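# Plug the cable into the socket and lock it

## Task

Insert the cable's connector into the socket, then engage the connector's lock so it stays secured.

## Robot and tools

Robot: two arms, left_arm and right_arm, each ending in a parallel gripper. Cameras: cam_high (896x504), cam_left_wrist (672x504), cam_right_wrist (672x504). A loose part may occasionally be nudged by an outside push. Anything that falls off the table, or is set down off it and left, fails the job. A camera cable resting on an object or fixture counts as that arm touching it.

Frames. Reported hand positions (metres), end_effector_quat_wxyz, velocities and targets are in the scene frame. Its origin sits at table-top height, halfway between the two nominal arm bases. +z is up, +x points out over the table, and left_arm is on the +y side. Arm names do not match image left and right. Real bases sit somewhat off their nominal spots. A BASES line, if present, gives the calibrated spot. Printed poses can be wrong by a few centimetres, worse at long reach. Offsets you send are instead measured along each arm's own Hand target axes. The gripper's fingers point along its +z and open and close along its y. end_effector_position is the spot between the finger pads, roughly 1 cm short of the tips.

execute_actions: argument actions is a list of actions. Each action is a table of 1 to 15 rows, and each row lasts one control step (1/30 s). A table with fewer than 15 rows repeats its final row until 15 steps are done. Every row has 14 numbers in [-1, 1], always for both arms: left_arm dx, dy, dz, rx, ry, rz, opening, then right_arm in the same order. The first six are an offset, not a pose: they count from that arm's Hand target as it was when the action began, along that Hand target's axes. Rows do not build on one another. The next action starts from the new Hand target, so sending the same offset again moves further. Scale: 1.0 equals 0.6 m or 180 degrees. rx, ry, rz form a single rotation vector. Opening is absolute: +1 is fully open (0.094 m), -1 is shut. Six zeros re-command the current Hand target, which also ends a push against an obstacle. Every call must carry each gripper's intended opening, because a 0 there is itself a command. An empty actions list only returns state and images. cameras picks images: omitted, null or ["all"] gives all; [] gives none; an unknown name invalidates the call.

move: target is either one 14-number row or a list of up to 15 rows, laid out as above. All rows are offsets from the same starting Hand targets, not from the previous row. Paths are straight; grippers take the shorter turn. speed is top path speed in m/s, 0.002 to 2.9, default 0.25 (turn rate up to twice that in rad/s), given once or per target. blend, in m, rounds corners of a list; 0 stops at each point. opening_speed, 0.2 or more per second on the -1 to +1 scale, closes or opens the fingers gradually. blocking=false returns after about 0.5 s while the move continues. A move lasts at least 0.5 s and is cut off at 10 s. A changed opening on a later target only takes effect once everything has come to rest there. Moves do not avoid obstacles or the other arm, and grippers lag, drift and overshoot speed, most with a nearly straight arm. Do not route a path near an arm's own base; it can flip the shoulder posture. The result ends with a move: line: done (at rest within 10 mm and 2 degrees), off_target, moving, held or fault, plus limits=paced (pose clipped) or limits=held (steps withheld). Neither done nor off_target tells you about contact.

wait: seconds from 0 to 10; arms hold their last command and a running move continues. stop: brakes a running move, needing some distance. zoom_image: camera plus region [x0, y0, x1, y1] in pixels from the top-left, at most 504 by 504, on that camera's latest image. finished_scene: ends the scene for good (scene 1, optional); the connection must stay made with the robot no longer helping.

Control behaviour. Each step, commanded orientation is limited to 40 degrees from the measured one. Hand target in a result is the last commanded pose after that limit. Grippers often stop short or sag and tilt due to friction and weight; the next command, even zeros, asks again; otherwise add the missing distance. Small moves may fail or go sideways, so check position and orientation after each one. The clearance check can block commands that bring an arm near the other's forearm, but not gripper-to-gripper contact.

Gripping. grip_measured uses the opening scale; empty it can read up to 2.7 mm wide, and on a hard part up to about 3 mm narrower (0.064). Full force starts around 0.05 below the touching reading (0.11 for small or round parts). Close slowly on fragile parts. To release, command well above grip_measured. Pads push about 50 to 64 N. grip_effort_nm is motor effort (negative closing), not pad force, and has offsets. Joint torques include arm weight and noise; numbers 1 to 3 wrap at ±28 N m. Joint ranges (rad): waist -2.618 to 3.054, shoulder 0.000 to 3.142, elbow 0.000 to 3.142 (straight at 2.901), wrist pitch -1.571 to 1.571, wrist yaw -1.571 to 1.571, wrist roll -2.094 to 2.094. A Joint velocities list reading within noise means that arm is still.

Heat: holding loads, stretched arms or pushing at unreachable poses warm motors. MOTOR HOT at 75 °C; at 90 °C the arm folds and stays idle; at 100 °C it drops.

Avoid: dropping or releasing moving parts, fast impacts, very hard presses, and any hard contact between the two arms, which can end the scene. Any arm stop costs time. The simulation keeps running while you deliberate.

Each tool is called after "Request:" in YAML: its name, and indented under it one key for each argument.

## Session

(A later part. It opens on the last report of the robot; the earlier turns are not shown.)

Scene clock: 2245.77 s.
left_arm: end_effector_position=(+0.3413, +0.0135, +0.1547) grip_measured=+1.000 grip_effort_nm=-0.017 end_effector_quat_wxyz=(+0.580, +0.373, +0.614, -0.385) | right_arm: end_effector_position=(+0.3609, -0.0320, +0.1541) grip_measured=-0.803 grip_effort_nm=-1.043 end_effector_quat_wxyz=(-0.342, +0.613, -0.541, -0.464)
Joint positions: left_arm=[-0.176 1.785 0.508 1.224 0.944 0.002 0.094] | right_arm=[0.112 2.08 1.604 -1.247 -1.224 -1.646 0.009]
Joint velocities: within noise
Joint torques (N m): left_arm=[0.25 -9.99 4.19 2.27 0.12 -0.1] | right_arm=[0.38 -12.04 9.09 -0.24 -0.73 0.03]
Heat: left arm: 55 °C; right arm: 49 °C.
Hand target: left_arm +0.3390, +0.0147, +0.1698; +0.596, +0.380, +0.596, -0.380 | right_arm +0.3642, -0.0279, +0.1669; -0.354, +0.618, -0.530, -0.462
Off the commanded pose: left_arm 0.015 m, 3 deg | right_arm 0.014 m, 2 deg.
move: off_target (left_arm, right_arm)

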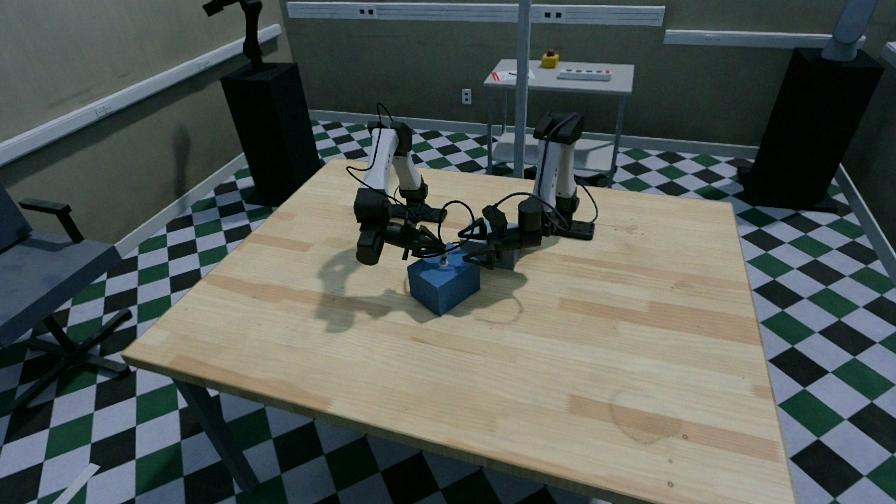

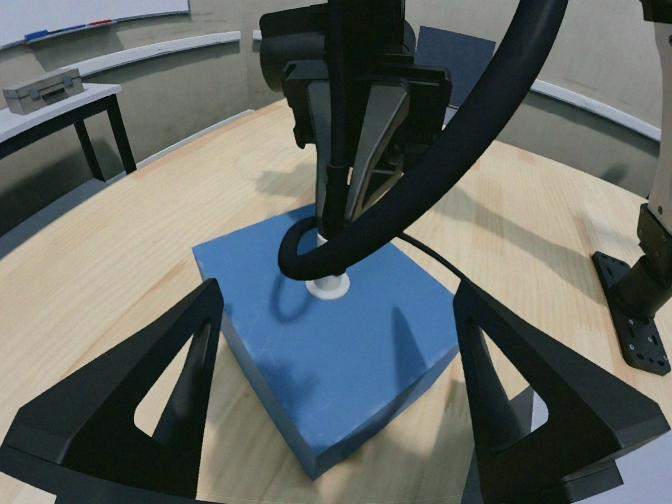

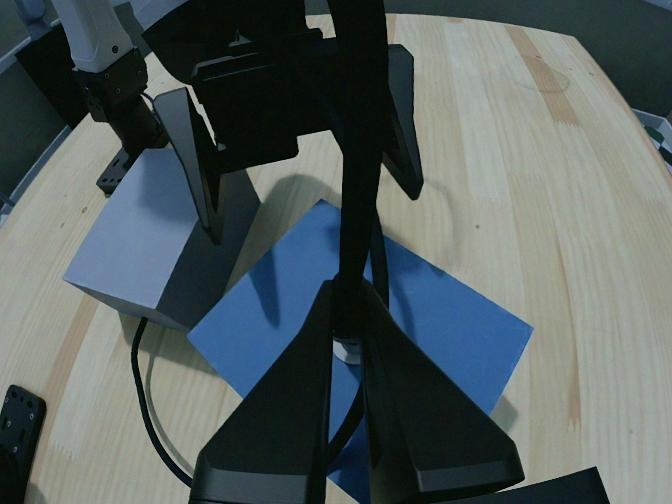

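Request:
move:
  target: [0,0,0,0,0,0,1, -0.0158,0.0,-0.0054,0,0,0,-0.92]
  speed: 0.08
  cameras: ["cam_high","cam_left_wrist","cam_right_wrist"]

Request:
zoom_image:
  camera: "cam_left_wrist"
  region: [300, 200, 360, 260]

Request:
zoom_image:
  camera: "cam_high"
  region: [430, 240, 460, 270]

Scene clock: 2258.40 s.
left_arm: end_effector_position=(+0.3413, +0.0135, +0.1547) grip_measured=+1.000 grip_effort_nm=-0.002 end_effector_quat_wxyz=(+0.580, +0.373, +0.614, -0.385) | right_arm: end_effector_position=(+0.3613, -0.0319, +0.1613) grip_measured=-0.803 grip_effort_nm=-1.048 end_effector_quat_wxyz=(-0.339, +0.611, -0.542, -0.466)
Joint positions: left_arm=[-0.176 1.785 0.508 1.224 0.944 0.002 0.094] | right_arm=[0.112 2.08 1.633 -1.285 -1.224 -1.646 0.009]
Joint velocities: within noise
Joint torques (N m): left_arm=[0.25 -10.02 4.12 2.27 0.12 -0.09] | right_arm=[0.39 -12.59 9.51 -0.25 -0.74 0.02]
Heat: left arm: 55 °C; right arm: 50 °C.
Hand target: left_arm +0.3390, +0.0147, +0.1698; +0.596, +0.380, +0.596, -0.380 | right_arm +0.3648, -0.0278, +0.1769; -0.354, +0.618, -0.529, -0.461
Off the commanded pose: left_arm 0.015 m, 3 deg | right_arm 0.016 m, 2 deg.
move: off_target (left_arm, right_arm)

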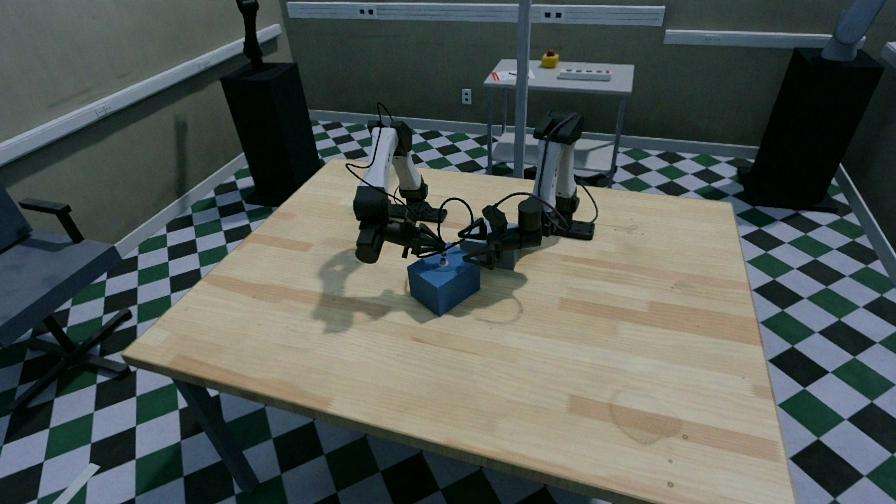

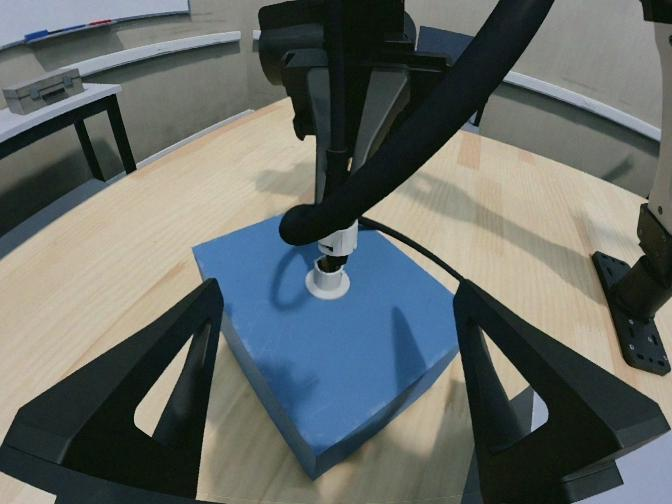

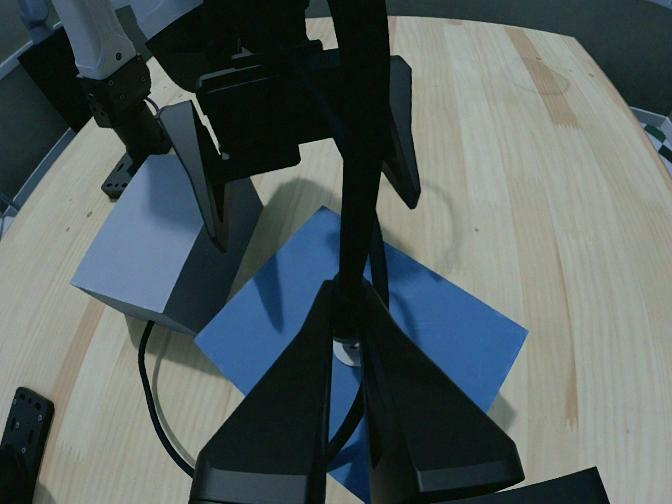

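Scaled by 8.400 from the camera's 672x504 image, which has a finer 960x720 frame.

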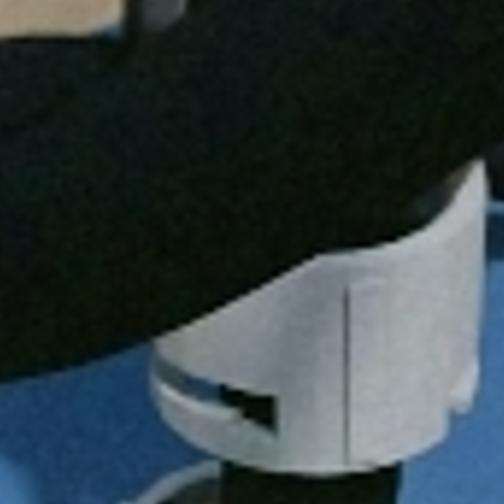

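Scaled by 16.800.

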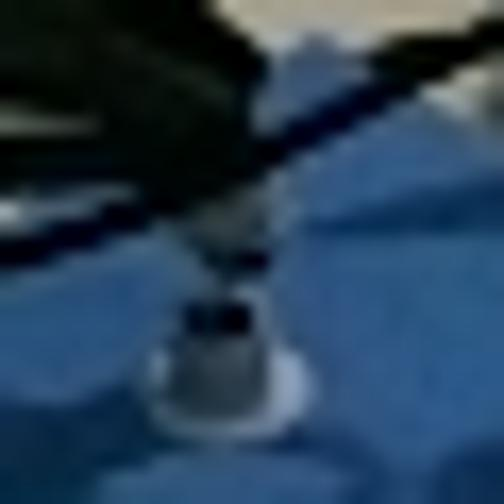

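Request:
zoom_image:
  camera: "cam_left_wrist"
  region: [304, 226, 360, 282]

Request:
zoom_image:
  camera: "cam_right_wrist"
  region: [328, 330, 368, 370]

Scaled by 9.000 from the camera's 672x504 image, which has a finer 960x720 frame.

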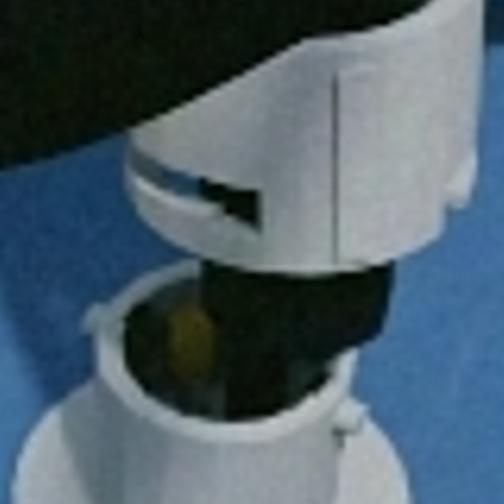

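Scaled by 12.600 from the camera's 672x504 image, which has a finer 960x720 frame.

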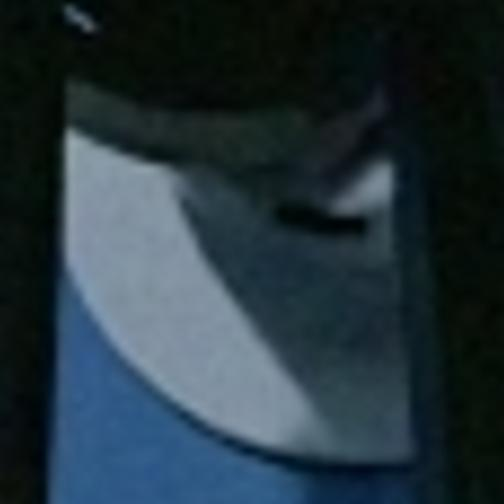

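Request:
move:
  target: [0,0,0,0,0,0,1, 0.0118,-0.0021,-0.0143,0,0,0,-0.92]
  speed: 0.05
  cameras: ["cam_high","cam_left_wrist","cam_right_wrist"]

Request:
zoom_image:
  camera: "cam_left_wrist"
  region: [304, 226, 360, 282]

Request:
zoom_image:
  camera: "cam_high"
  region: [430, 240, 460, 270]

Scene clock: 2316.53 s.
left_arm: end_effector_position=(+0.3413, +0.0135, +0.1547) grip_measured=+1.000 grip_effort_nm=-0.017 end_effector_quat_wxyz=(+0.580, +0.373, +0.614, -0.385) | right_arm: end_effector_position=(+0.3604, -0.0364, +0.1645) grip_measured=-0.803 grip_effort_nm=-1.043 end_effector_quat_wxyz=(-0.340, +0.615, -0.537, -0.467)
Joint positions: left_arm=[-0.176 1.785 0.508 1.224 0.944 0.002 0.094] | right_arm=[0.101 2.094 1.661 -1.355 -1.224 -1.712 0.009]
Joint velocities: within noise
Joint torques (N m): left_arm=[0.28 -10.03 4.15 2.27 0.12 -0.07] | right_arm=[-0.91 -11.17 9.57 -0.32 -0.72 -0.13]
Heat: left arm: 55 °C; right arm: 52 °C.
Hand target: left_arm +0.3390, +0.0147, +0.1698; +0.596, +0.380, +0.596, -0.380 | right_arm +0.3677, -0.0377, +0.1730; -0.354, +0.618, -0.529, -0.461
Off the commanded pose: left_arm 0.015 m, 3 deg | right_arm 0.011 m, 2 deg.
move: off_target (left_arm, right_arm)

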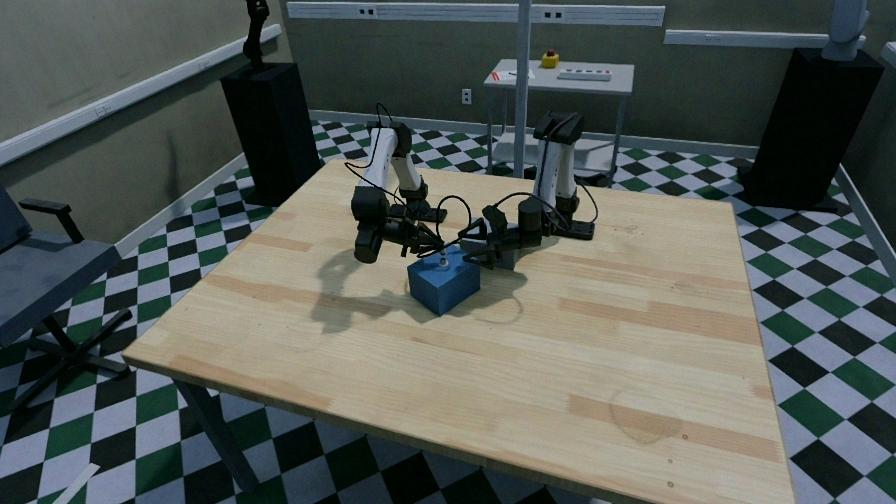

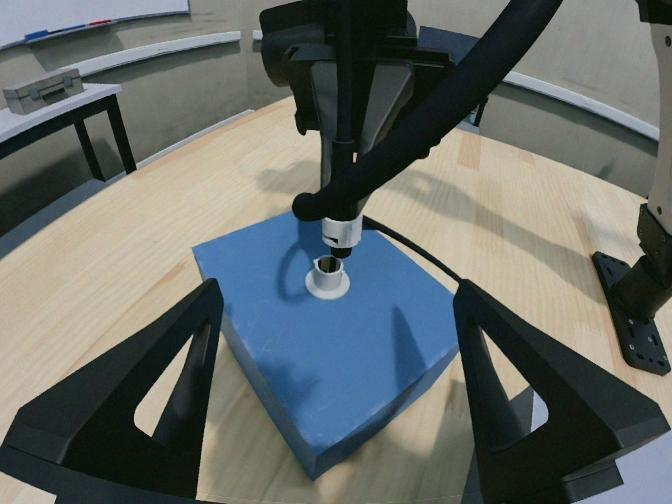

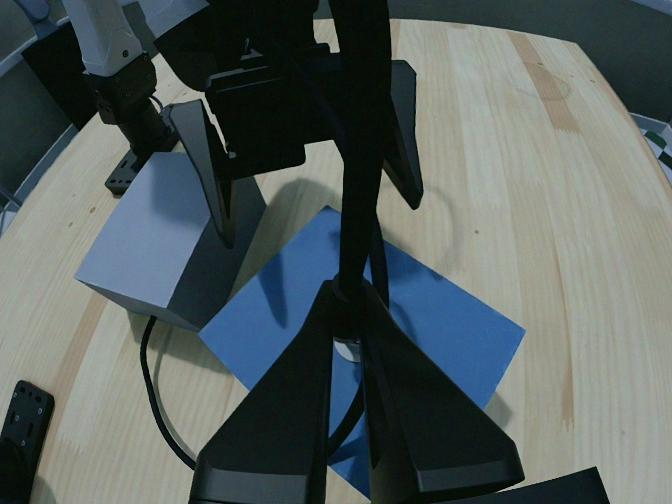

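Scaled by 9.000 from the camera's 672x504 image, which has a finer 960x720 frame.

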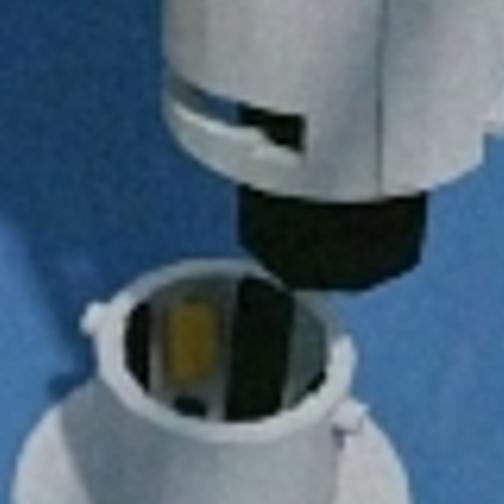

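Scaled by 16.800.

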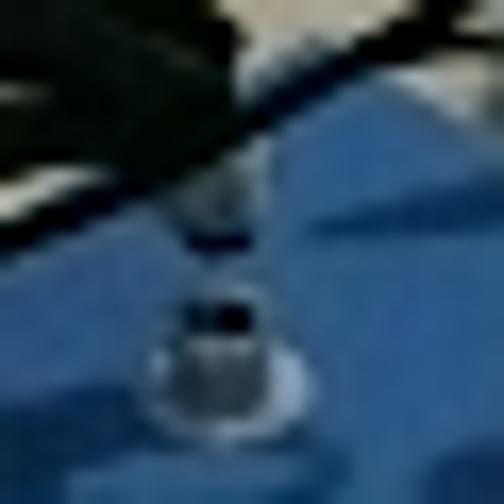

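Request:
move:
  target: [0,0,0,0,0,0,1, -0.0043,-0.0124,0.0107,0,0,0,-0.92]
  speed: 0.05
  cameras: ["cam_high","cam_left_wrist","cam_right_wrist"]

Request:
zoom_image:
  camera: "cam_left_wrist"
  region: [304, 226, 360, 282]

Request:
zoom_image:
  camera: "cam_high"
  region: [430, 240, 460, 270]

Scene clock: 2348.03 s.
left_arm: end_effector_position=(+0.3413, +0.0135, +0.1547) grip_measured=+1.000 grip_effort_nm=-0.007 end_effector_quat_wxyz=(+0.580, +0.373, +0.614, -0.385) | right_arm: end_effector_position=(+0.3665, -0.0355, +0.1645) grip_measured=-0.803 grip_effort_nm=-1.048 end_effector_quat_wxyz=(-0.339, +0.611, -0.541, -0.467)
Joint positions: left_arm=[-0.176 1.785 0.508 1.224 0.944 0.002 0.094] | right_arm=[0.101 2.109 1.686 -1.348 -1.224 -1.686 0.009]
Joint velocities: within noise
Joint torques (N m): left_arm=[0.31 -10.07 4.11 2.27 0.12 -0.09] | right_arm=[0.54 -11.3 9.68 -0.05 -0.73 0.1]
Heat: left arm: 55 °C; right arm: 53 °C.
Hand target: left_arm +0.3390, +0.0147, +0.1698; +0.596, +0.380, +0.596, -0.380 | right_arm +0.3737, -0.0295, +0.1729; -0.354, +0.618, -0.529, -0.462
Off the commanded pose: left_arm 0.015 m, 3 deg | right_arm 0.013 m, 2 deg.
move: off_target (left_arm, right_arm)

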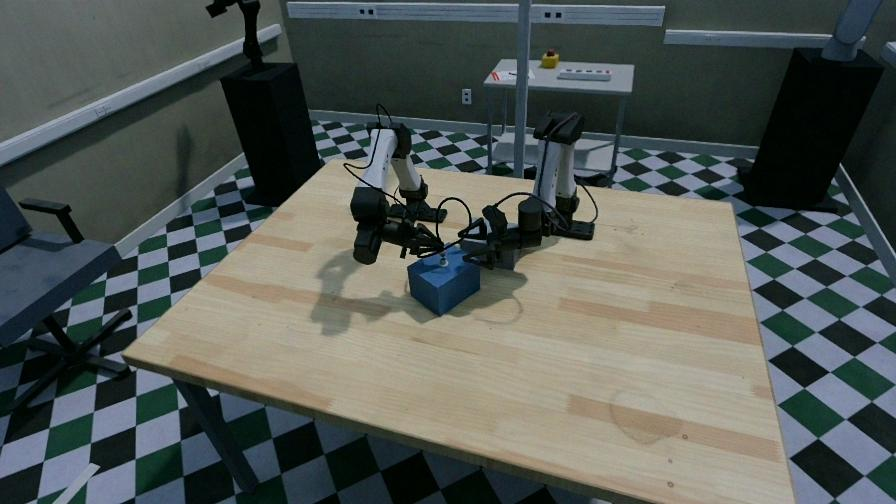

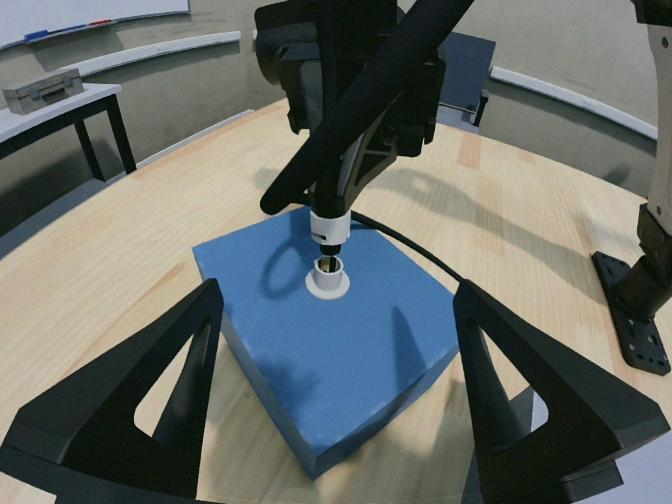

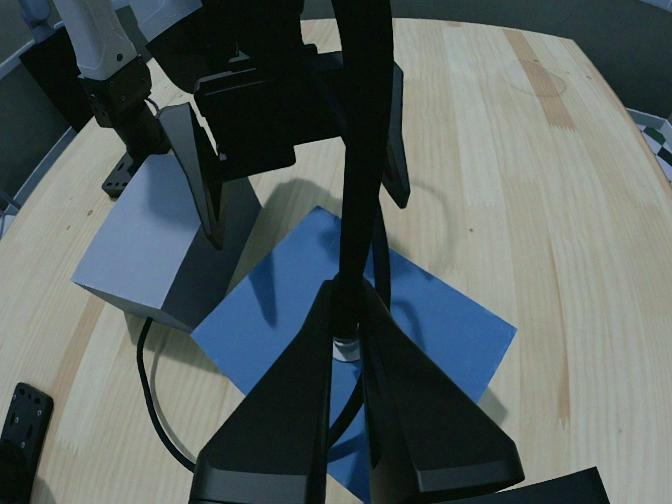

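Scaled by 9.000 from the camera's 672x504 image, which has a finer 960x720 frame.

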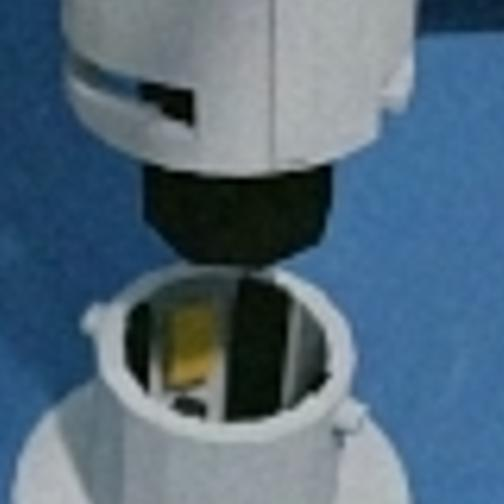

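Scaled by 16.800.

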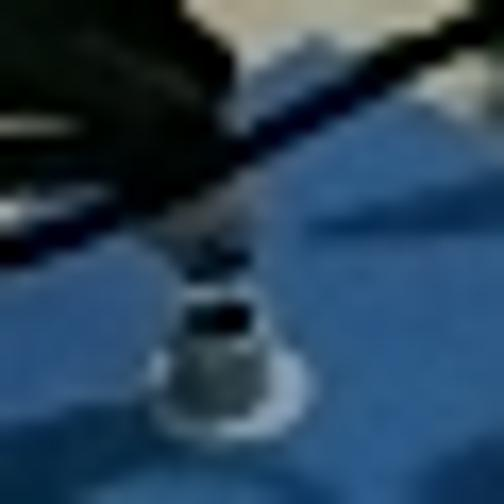

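Request:
move:
  target: [0,0,0,0,0,0,1, 0.0329,0.0134,0.0135,0,0,0,-0.92]
  speed: 0.04
  cameras: ["cam_high","cam_left_wrist","cam_right_wrist"]

Request:
zoom_image:
  camera: "cam_left_wrist"
  region: [304, 226, 360, 282]

Request:
zoom_image:
  camera: "cam_high"
  region: [430, 240, 460, 270]

Scene clock: 2373.97 s.
left_arm: end_effector_position=(+0.3413, +0.0135, +0.1547) grip_measured=+1.000 grip_effort_nm=-0.022 end_effector_quat_wxyz=(+0.580, +0.373, +0.614, -0.385) | right_arm: end_effector_position=(+0.3661, -0.0333, +0.1523) grip_measured=-0.803 grip_effort_nm=-1.048 end_effector_quat_wxyz=(-0.350, +0.610, -0.535, -0.468)
Joint positions: left_arm=[-0.176 1.785 0.508 1.224 0.944 0.002 0.094] | right_arm=[0.104 2.109 1.627 -1.266 -1.242 -1.679 0.009]
Joint velocities: within noise
Joint torques (N m): left_arm=[0.29 -10.04 4.14 2.26 0.12 -0.08] | right_arm=[0.65 -13 4.53 0.17 -0.62 0.16]
Heat: left arm: 55 °C; right arm: 51 °C.
Hand target: left_arm +0.3390, +0.0147, +0.1698; +0.596, +0.380, +0.596, -0.380 | right_arm +0.3646, -0.0301, +0.1521; -0.354, +0.618, -0.529, -0.461
Off the commanded pose: left_arm 0.015 m, 3 deg | right_arm 0.004 m, 1 deg.
move: off_target (left_arm)

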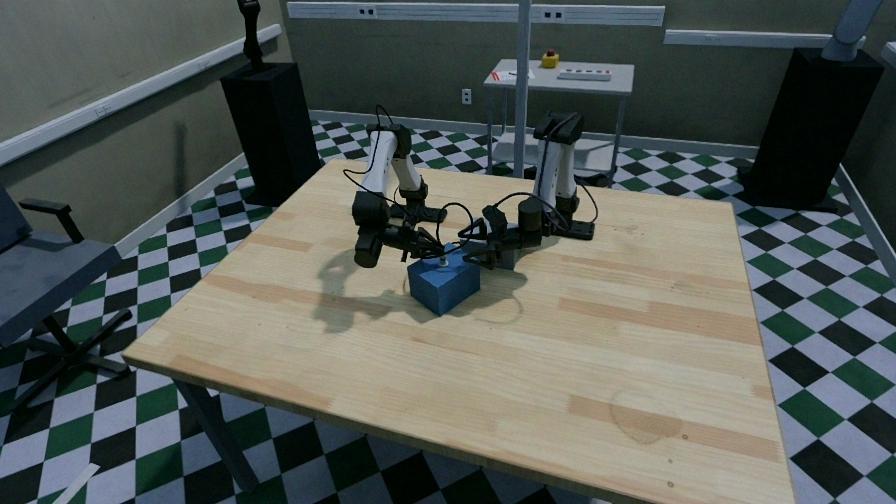

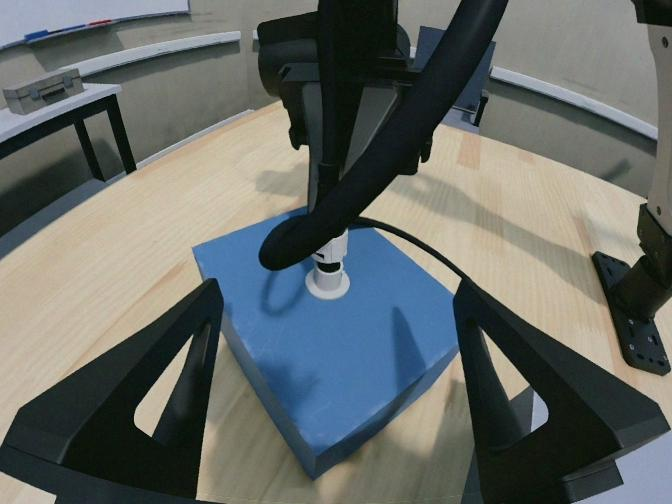

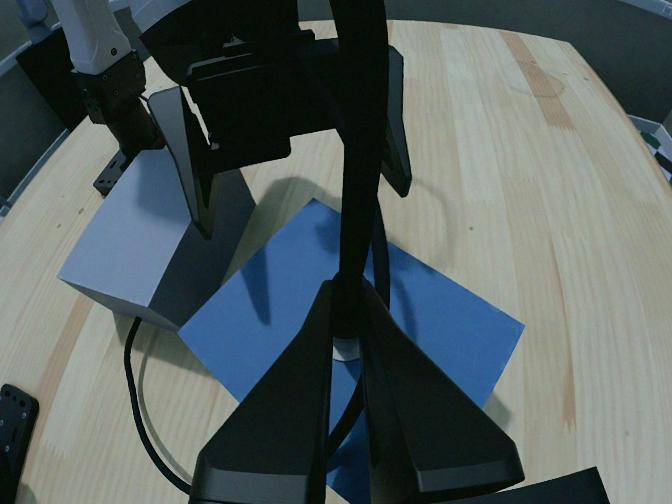

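Scaled by 9.000 from the camera's 672x504 image, which has a finer 960x720 frame.

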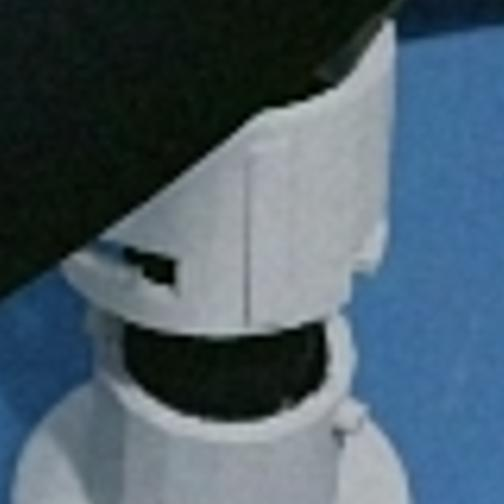

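Scaled by 16.800.

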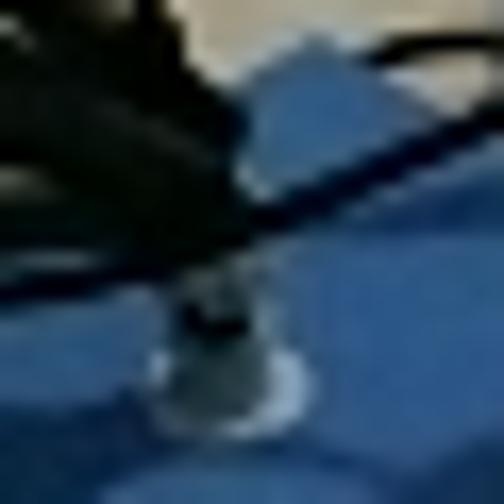

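Request:
move:
  target: [0,0,0,0,0,0,1, 0.0134,0.0009,0.0049,0,0,0,-0.92]
  speed: 0.03
  cameras: ["cam_high","cam_left_wrist","cam_right_wrist"]

Request:
zoom_image:
  camera: "cam_left_wrist"
  region: [304, 226, 360, 282]

Request:
zoom_image:
  camera: "cam_high"
  region: [430, 240, 460, 270]

Scene clock: 2388.90 s.
left_arm: end_effector_position=(+0.3413, +0.0135, +0.1547) grip_measured=+1.000 grip_effort_nm=-0.002 end_effector_quat_wxyz=(+0.580, +0.373, +0.614, -0.385) | right_arm: end_effector_position=(+0.3659, -0.0334, +0.1515) grip_measured=-0.803 grip_effort_nm=-1.048 end_effector_quat_wxyz=(-0.356, +0.603, -0.534, -0.474)
Joint positions: left_arm=[-0.176 1.785 0.508 1.224 0.944 0.002 0.094] | right_arm=[0.101 2.109 1.61 -1.25 -1.264 -1.678 0.009]
Joint velocities: within noise
Joint torques (N m): left_arm=[0.27 -10.03 4.12 2.26 0.12 -0.08] | right_arm=[0.79 -12.1 3.92 0.3 -0.39 0.04]
Heat: left arm: 55 °C; right arm: 51 °C.
Hand target: left_arm +0.3390, +0.0147, +0.1698; +0.596, +0.380, +0.596, -0.380 | right_arm +0.3635, -0.0300, +0.1436; -0.354, +0.618, -0.529, -0.462
Off the commanded pose: left_arm 0.015 m, 3 deg | right_arm 0.009 m, 2 deg.
move: off_target (left_arm)

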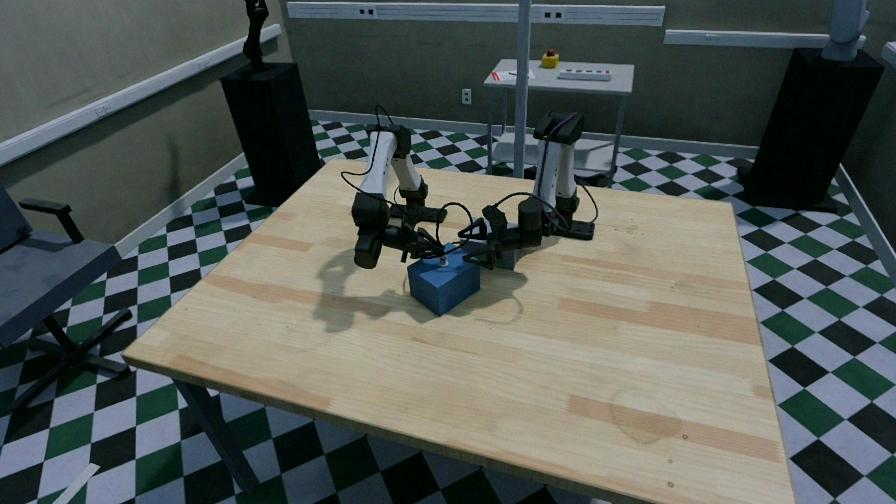

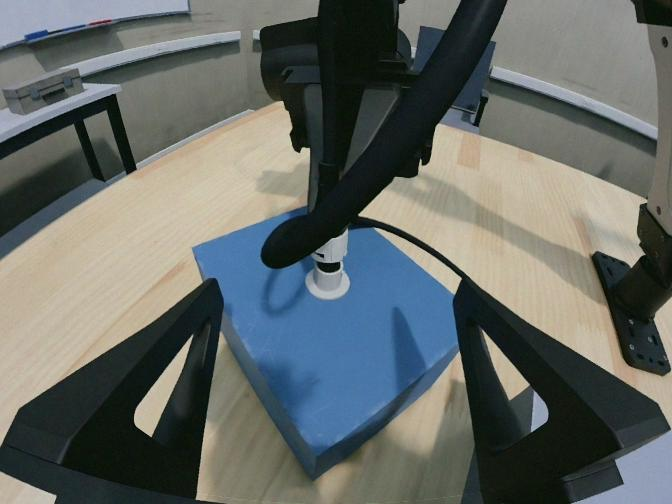

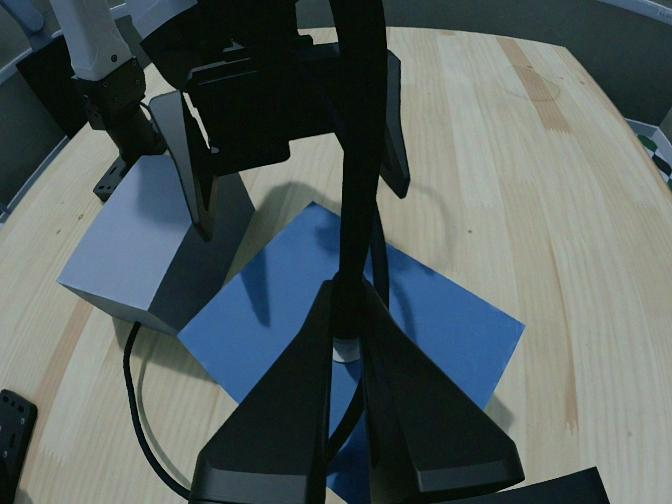

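Scaled by 9.000 from the camera's 672x504 image, which has a finer 960x720 frame.

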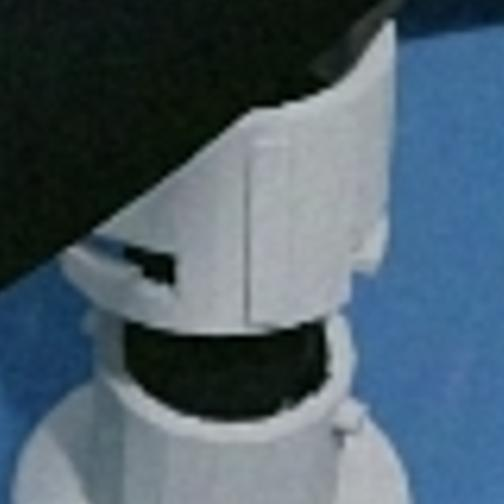

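Scaled by 16.800.

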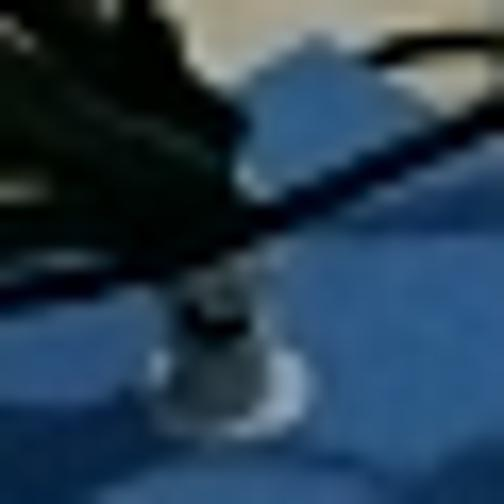

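Request:
zoom_image:
  camera: "cam_left_wrist"
  region: [312, 254, 348, 281]

Request:
zoom_image:
  camera: "cam_right_wrist"
  region: [328, 330, 368, 370]

Scaled by 14.000 from the camera's 672x504 image, which has a finer 960x720 frame.

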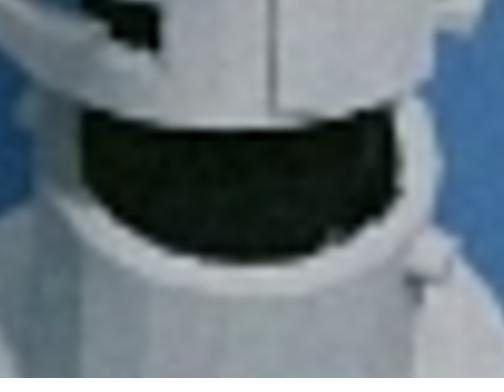

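Scaled by 12.600 from the camera's 672x504 image, which has a finer 960x720 frame.

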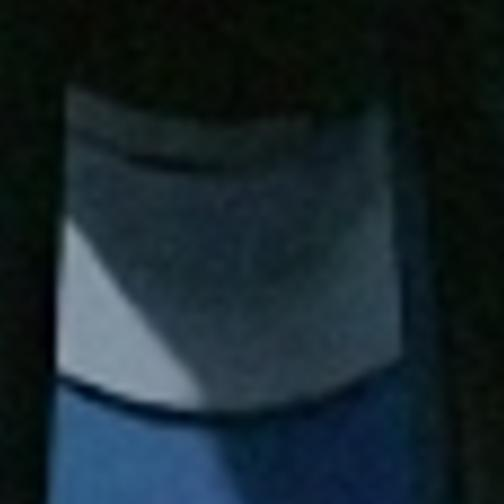

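Request:
move:
  target: [0,0,0,0,0,0,1, -0.1228,0.0157,-0.0582,0,0,0,-0.92]
  speed: 0.1
  cameras: ["cam_high","cam_left_wrist","cam_right_wrist"]

Scene clock: 2529.47 s.
left_arm: end_effector_position=(+0.3413, +0.0135, +0.1547) grip_measured=+1.000 grip_effort_nm=-0.012 end_effector_quat_wxyz=(+0.580, +0.373, +0.614, -0.385) | right_arm: end_effector_position=(+0.3574, -0.0372, +0.2035) grip_measured=-0.803 grip_effort_nm=-1.043 end_effector_quat_wxyz=(-0.329, +0.606, -0.543, -0.479)
Joint positions: left_arm=[-0.176 1.785 0.508 1.224 0.944 0.002 0.094] | right_arm=[0.099 2.085 1.795 -1.544 -1.228 -1.721 0.009]
Joint velocities: within noise
Joint torques (N m): left_arm=[0.28 -10.02 4.15 2.26 0.12 -0.07] | right_arm=[-1.06 -14.76 9.58 -0.39 -0.68 -0.14]
Heat: left arm: 55 °C; right arm: 52 °C.
Hand target: left_arm +0.3390, +0.0147, +0.1698; +0.596, +0.380, +0.596, -0.380 | right_arm +0.3602, -0.0401, +0.2249; -0.354, +0.618, -0.529, -0.462
Off the commanded pose: left_arm 0.015 m, 3 deg | right_arm 0.022 m, 4 deg.
move: off_target (left_arm, right_arm)

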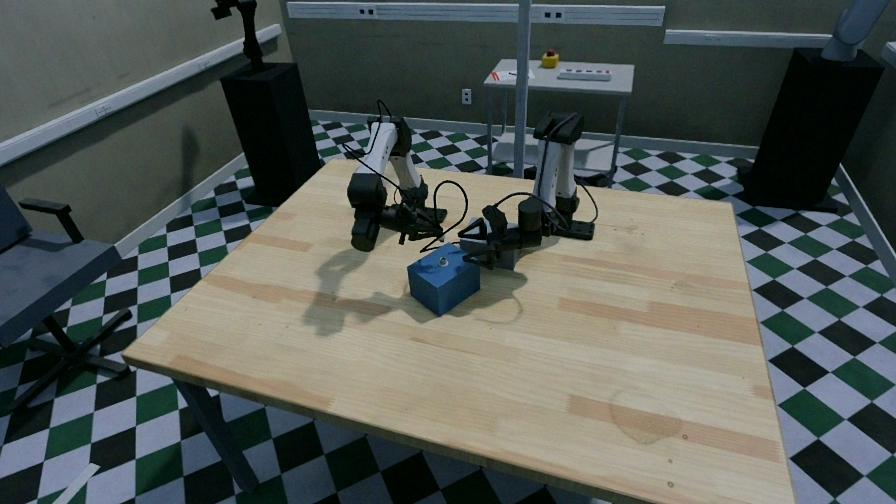

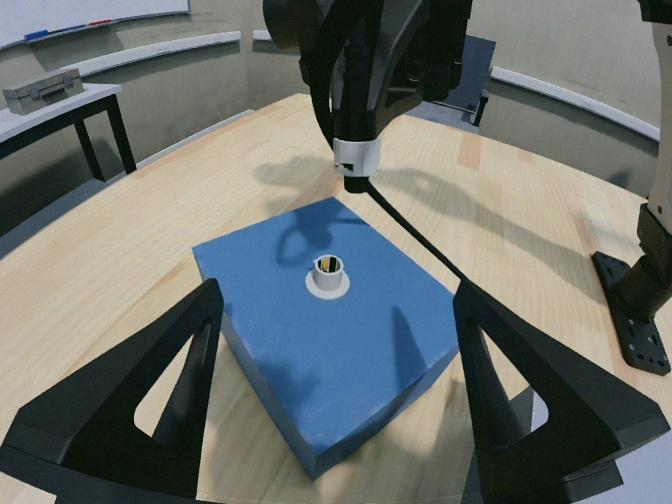

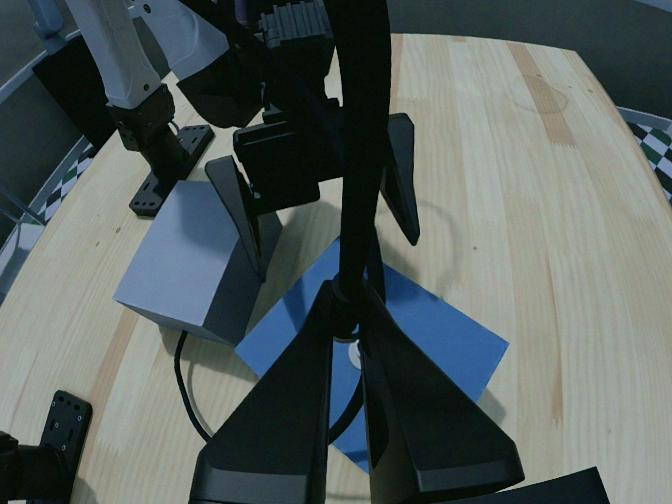

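Request:
zoom_image:
  camera: "cam_left_wrist"
  region: [325, 130, 385, 200]

Scaled by 7.200 from the camera's 672x504 image, which has a finer 960x720 frame.

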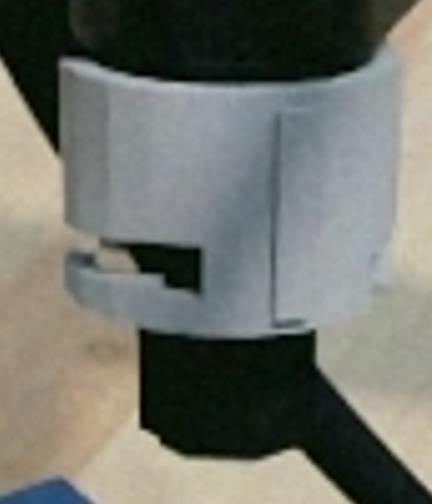

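Request:
move:
  target: [0,0,0,0,0,0,1, 0,0,0,0,0,0.60,-0.92]
  speed: 0.25
  cameras: ["cam_high","cam_left_wrist","cam_right_wrist"]

Scene clock: 2549.23 s.
left_arm: end_effector_position=(+0.3413, +0.0135, +0.1547) grip_measured=+1.000 grip_effort_nm=-0.012 end_effector_quat_wxyz=(+0.580, +0.373, +0.614, -0.385) | right_arm: end_effector_position=(+0.3570, -0.0373, +0.2034) grip_measured=-0.802 grip_effort_nm=-1.048 end_effector_quat_wxyz=(-0.188, +0.075, +0.811, +0.549)
Joint positions: left_arm=[-0.176 1.785 0.508 1.224 0.944 0.002 0.094] | right_arm=[0.099 2.085 1.795 -1.547 -1.227 0.141 0.009]
Joint velocities: within noise
Joint torques (N m): left_arm=[0.29 -9.96 4.1 2.26 0.12 -0.08] | right_arm=[-1.11 -14.93 9.5 -0.35 -0.64 0.04]
Heat: left arm: 55 °C; right arm: 56 °C.
Hand target: left_arm +0.3390, +0.0147, +0.1698; +0.596, +0.380, +0.596, -0.380 | right_arm +0.3602, -0.0401, +0.2249; -0.165, +0.065, +0.811, +0.558
Off the commanded pose: left_arm 0.015 m, 3 deg | right_arm 0.022 m, 3 deg.
joint sent to its limit (right arm) — joint 4 (wrist pitch), lower limit. The joint targets still meet the commanded pose.
move: off_target (left_arm, right_arm)

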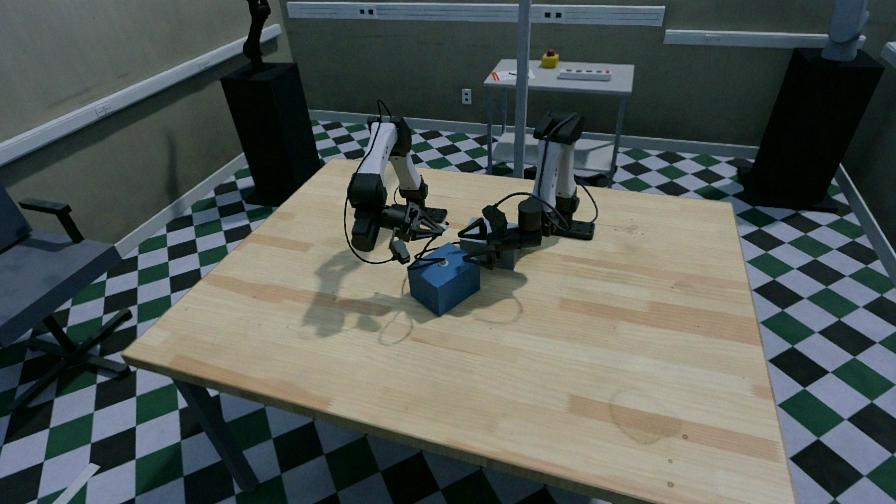

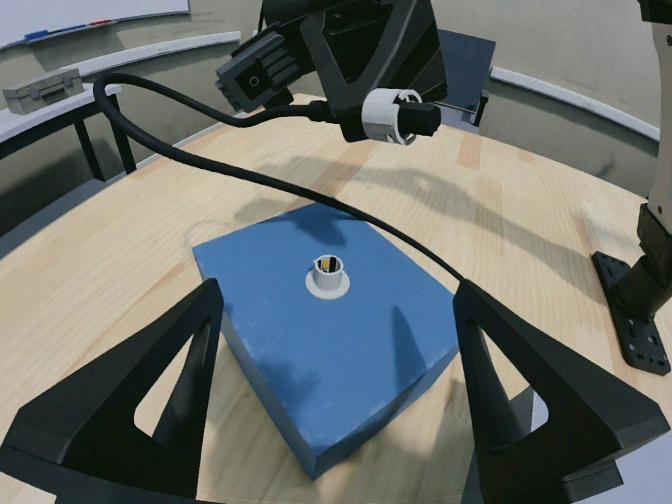

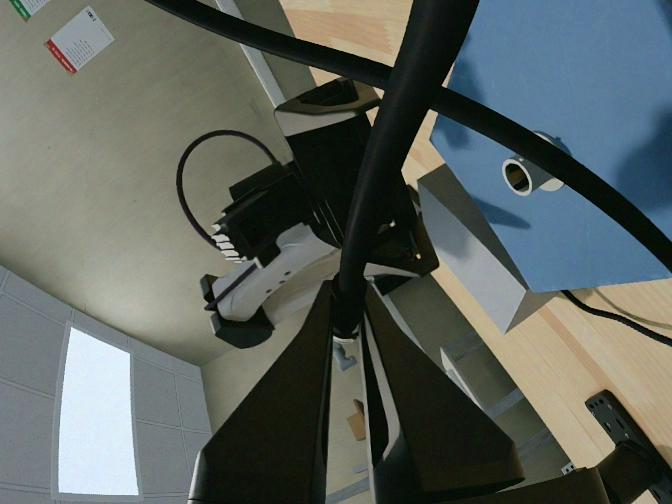

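Request:
zoom_image:
  camera: "cam_left_wrist"
  region: [355, 80, 450, 155]

Request:
zoom_image:
  camera: "cam_left_wrist"
  region: [385, 85, 445, 145]

Scaled by 5.305 from the camera's 672x504 image, which has a finer 960x720 frame.

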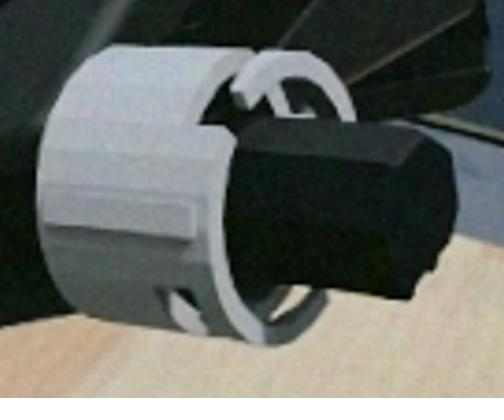

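Scaled by 8.400 from the camera's 672x504 image, which has a finer 960x720 frame.

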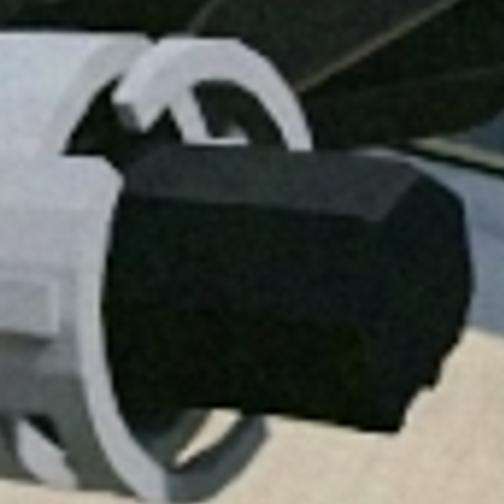

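Request:
execute_actions:
  actions: []
  cameras: ["cam_high","cam_left_wrist","cam_right_wrist"]

Scene clock: 2582.63 s.
left_arm: end_effector_position=(+0.3413, +0.0135, +0.1547) grip_measured=+1.000 grip_effort_nm=-0.002 end_effector_quat_wxyz=(+0.580, +0.373, +0.614, -0.385) | right_arm: end_effector_position=(+0.3570, -0.0373, +0.2034) grip_measured=-0.802 grip_effort_nm=-1.043 end_effector_quat_wxyz=(-0.189, +0.075, +0.811, +0.549)
Joint positions: left_arm=[-0.176 1.785 0.508 1.224 0.944 0.002 0.094] | right_arm=[0.099 2.085 1.795 -1.547 -1.227 0.142 0.009]
Joint velocities: within noise
Joint torques (N m): left_arm=[0.29 -10.06 4.12 2.26 0.12 -0.09] | right_arm=[-1.1 -14.89 9.47 -0.35 -0.66 0.02]
Heat: left arm: 55 °C; right arm: 59 °C.
Hand target: left_arm +0.3390, +0.0147, +0.1698; +0.596, +0.380, +0.596, -0.380 | right_arm +0.3602, -0.0401, +0.2249; -0.165, +0.065, +0.811, +0.558
Tool commands: left_gripper/opening=+1.0 right_gripper/opening=-0.92
Off the commanded pose: left_arm 0.015 m, 3 deg | right_arm 0.022 m, 3 deg.

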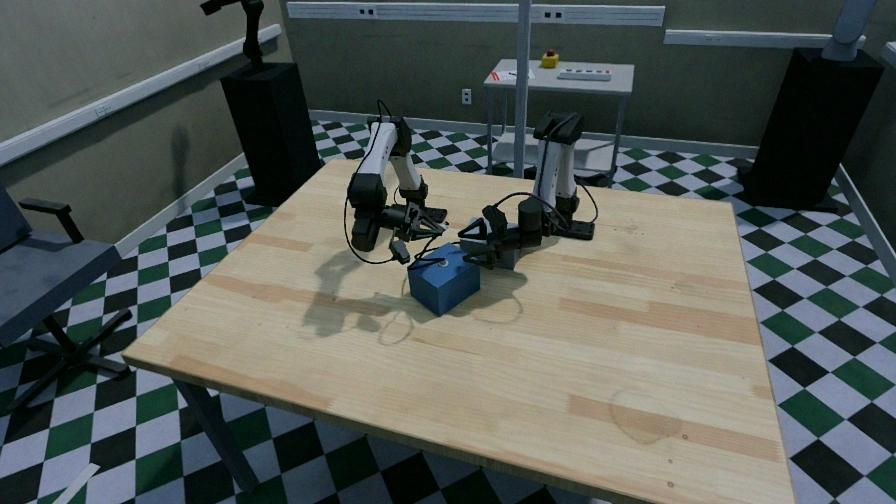

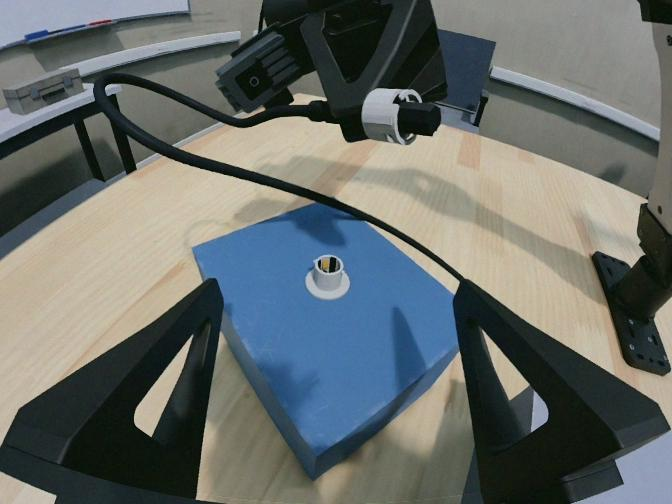

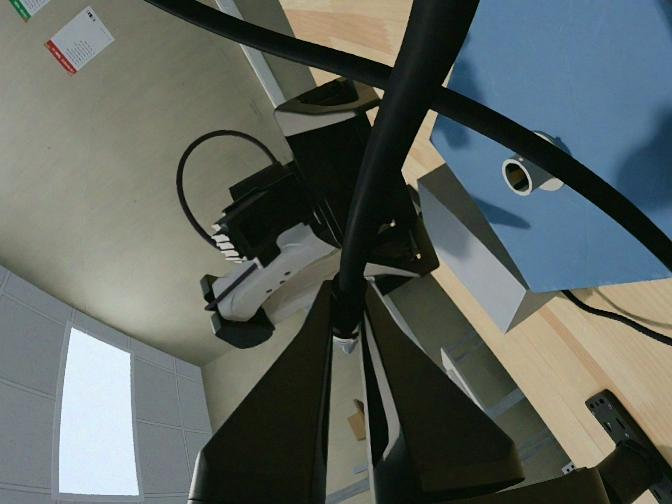

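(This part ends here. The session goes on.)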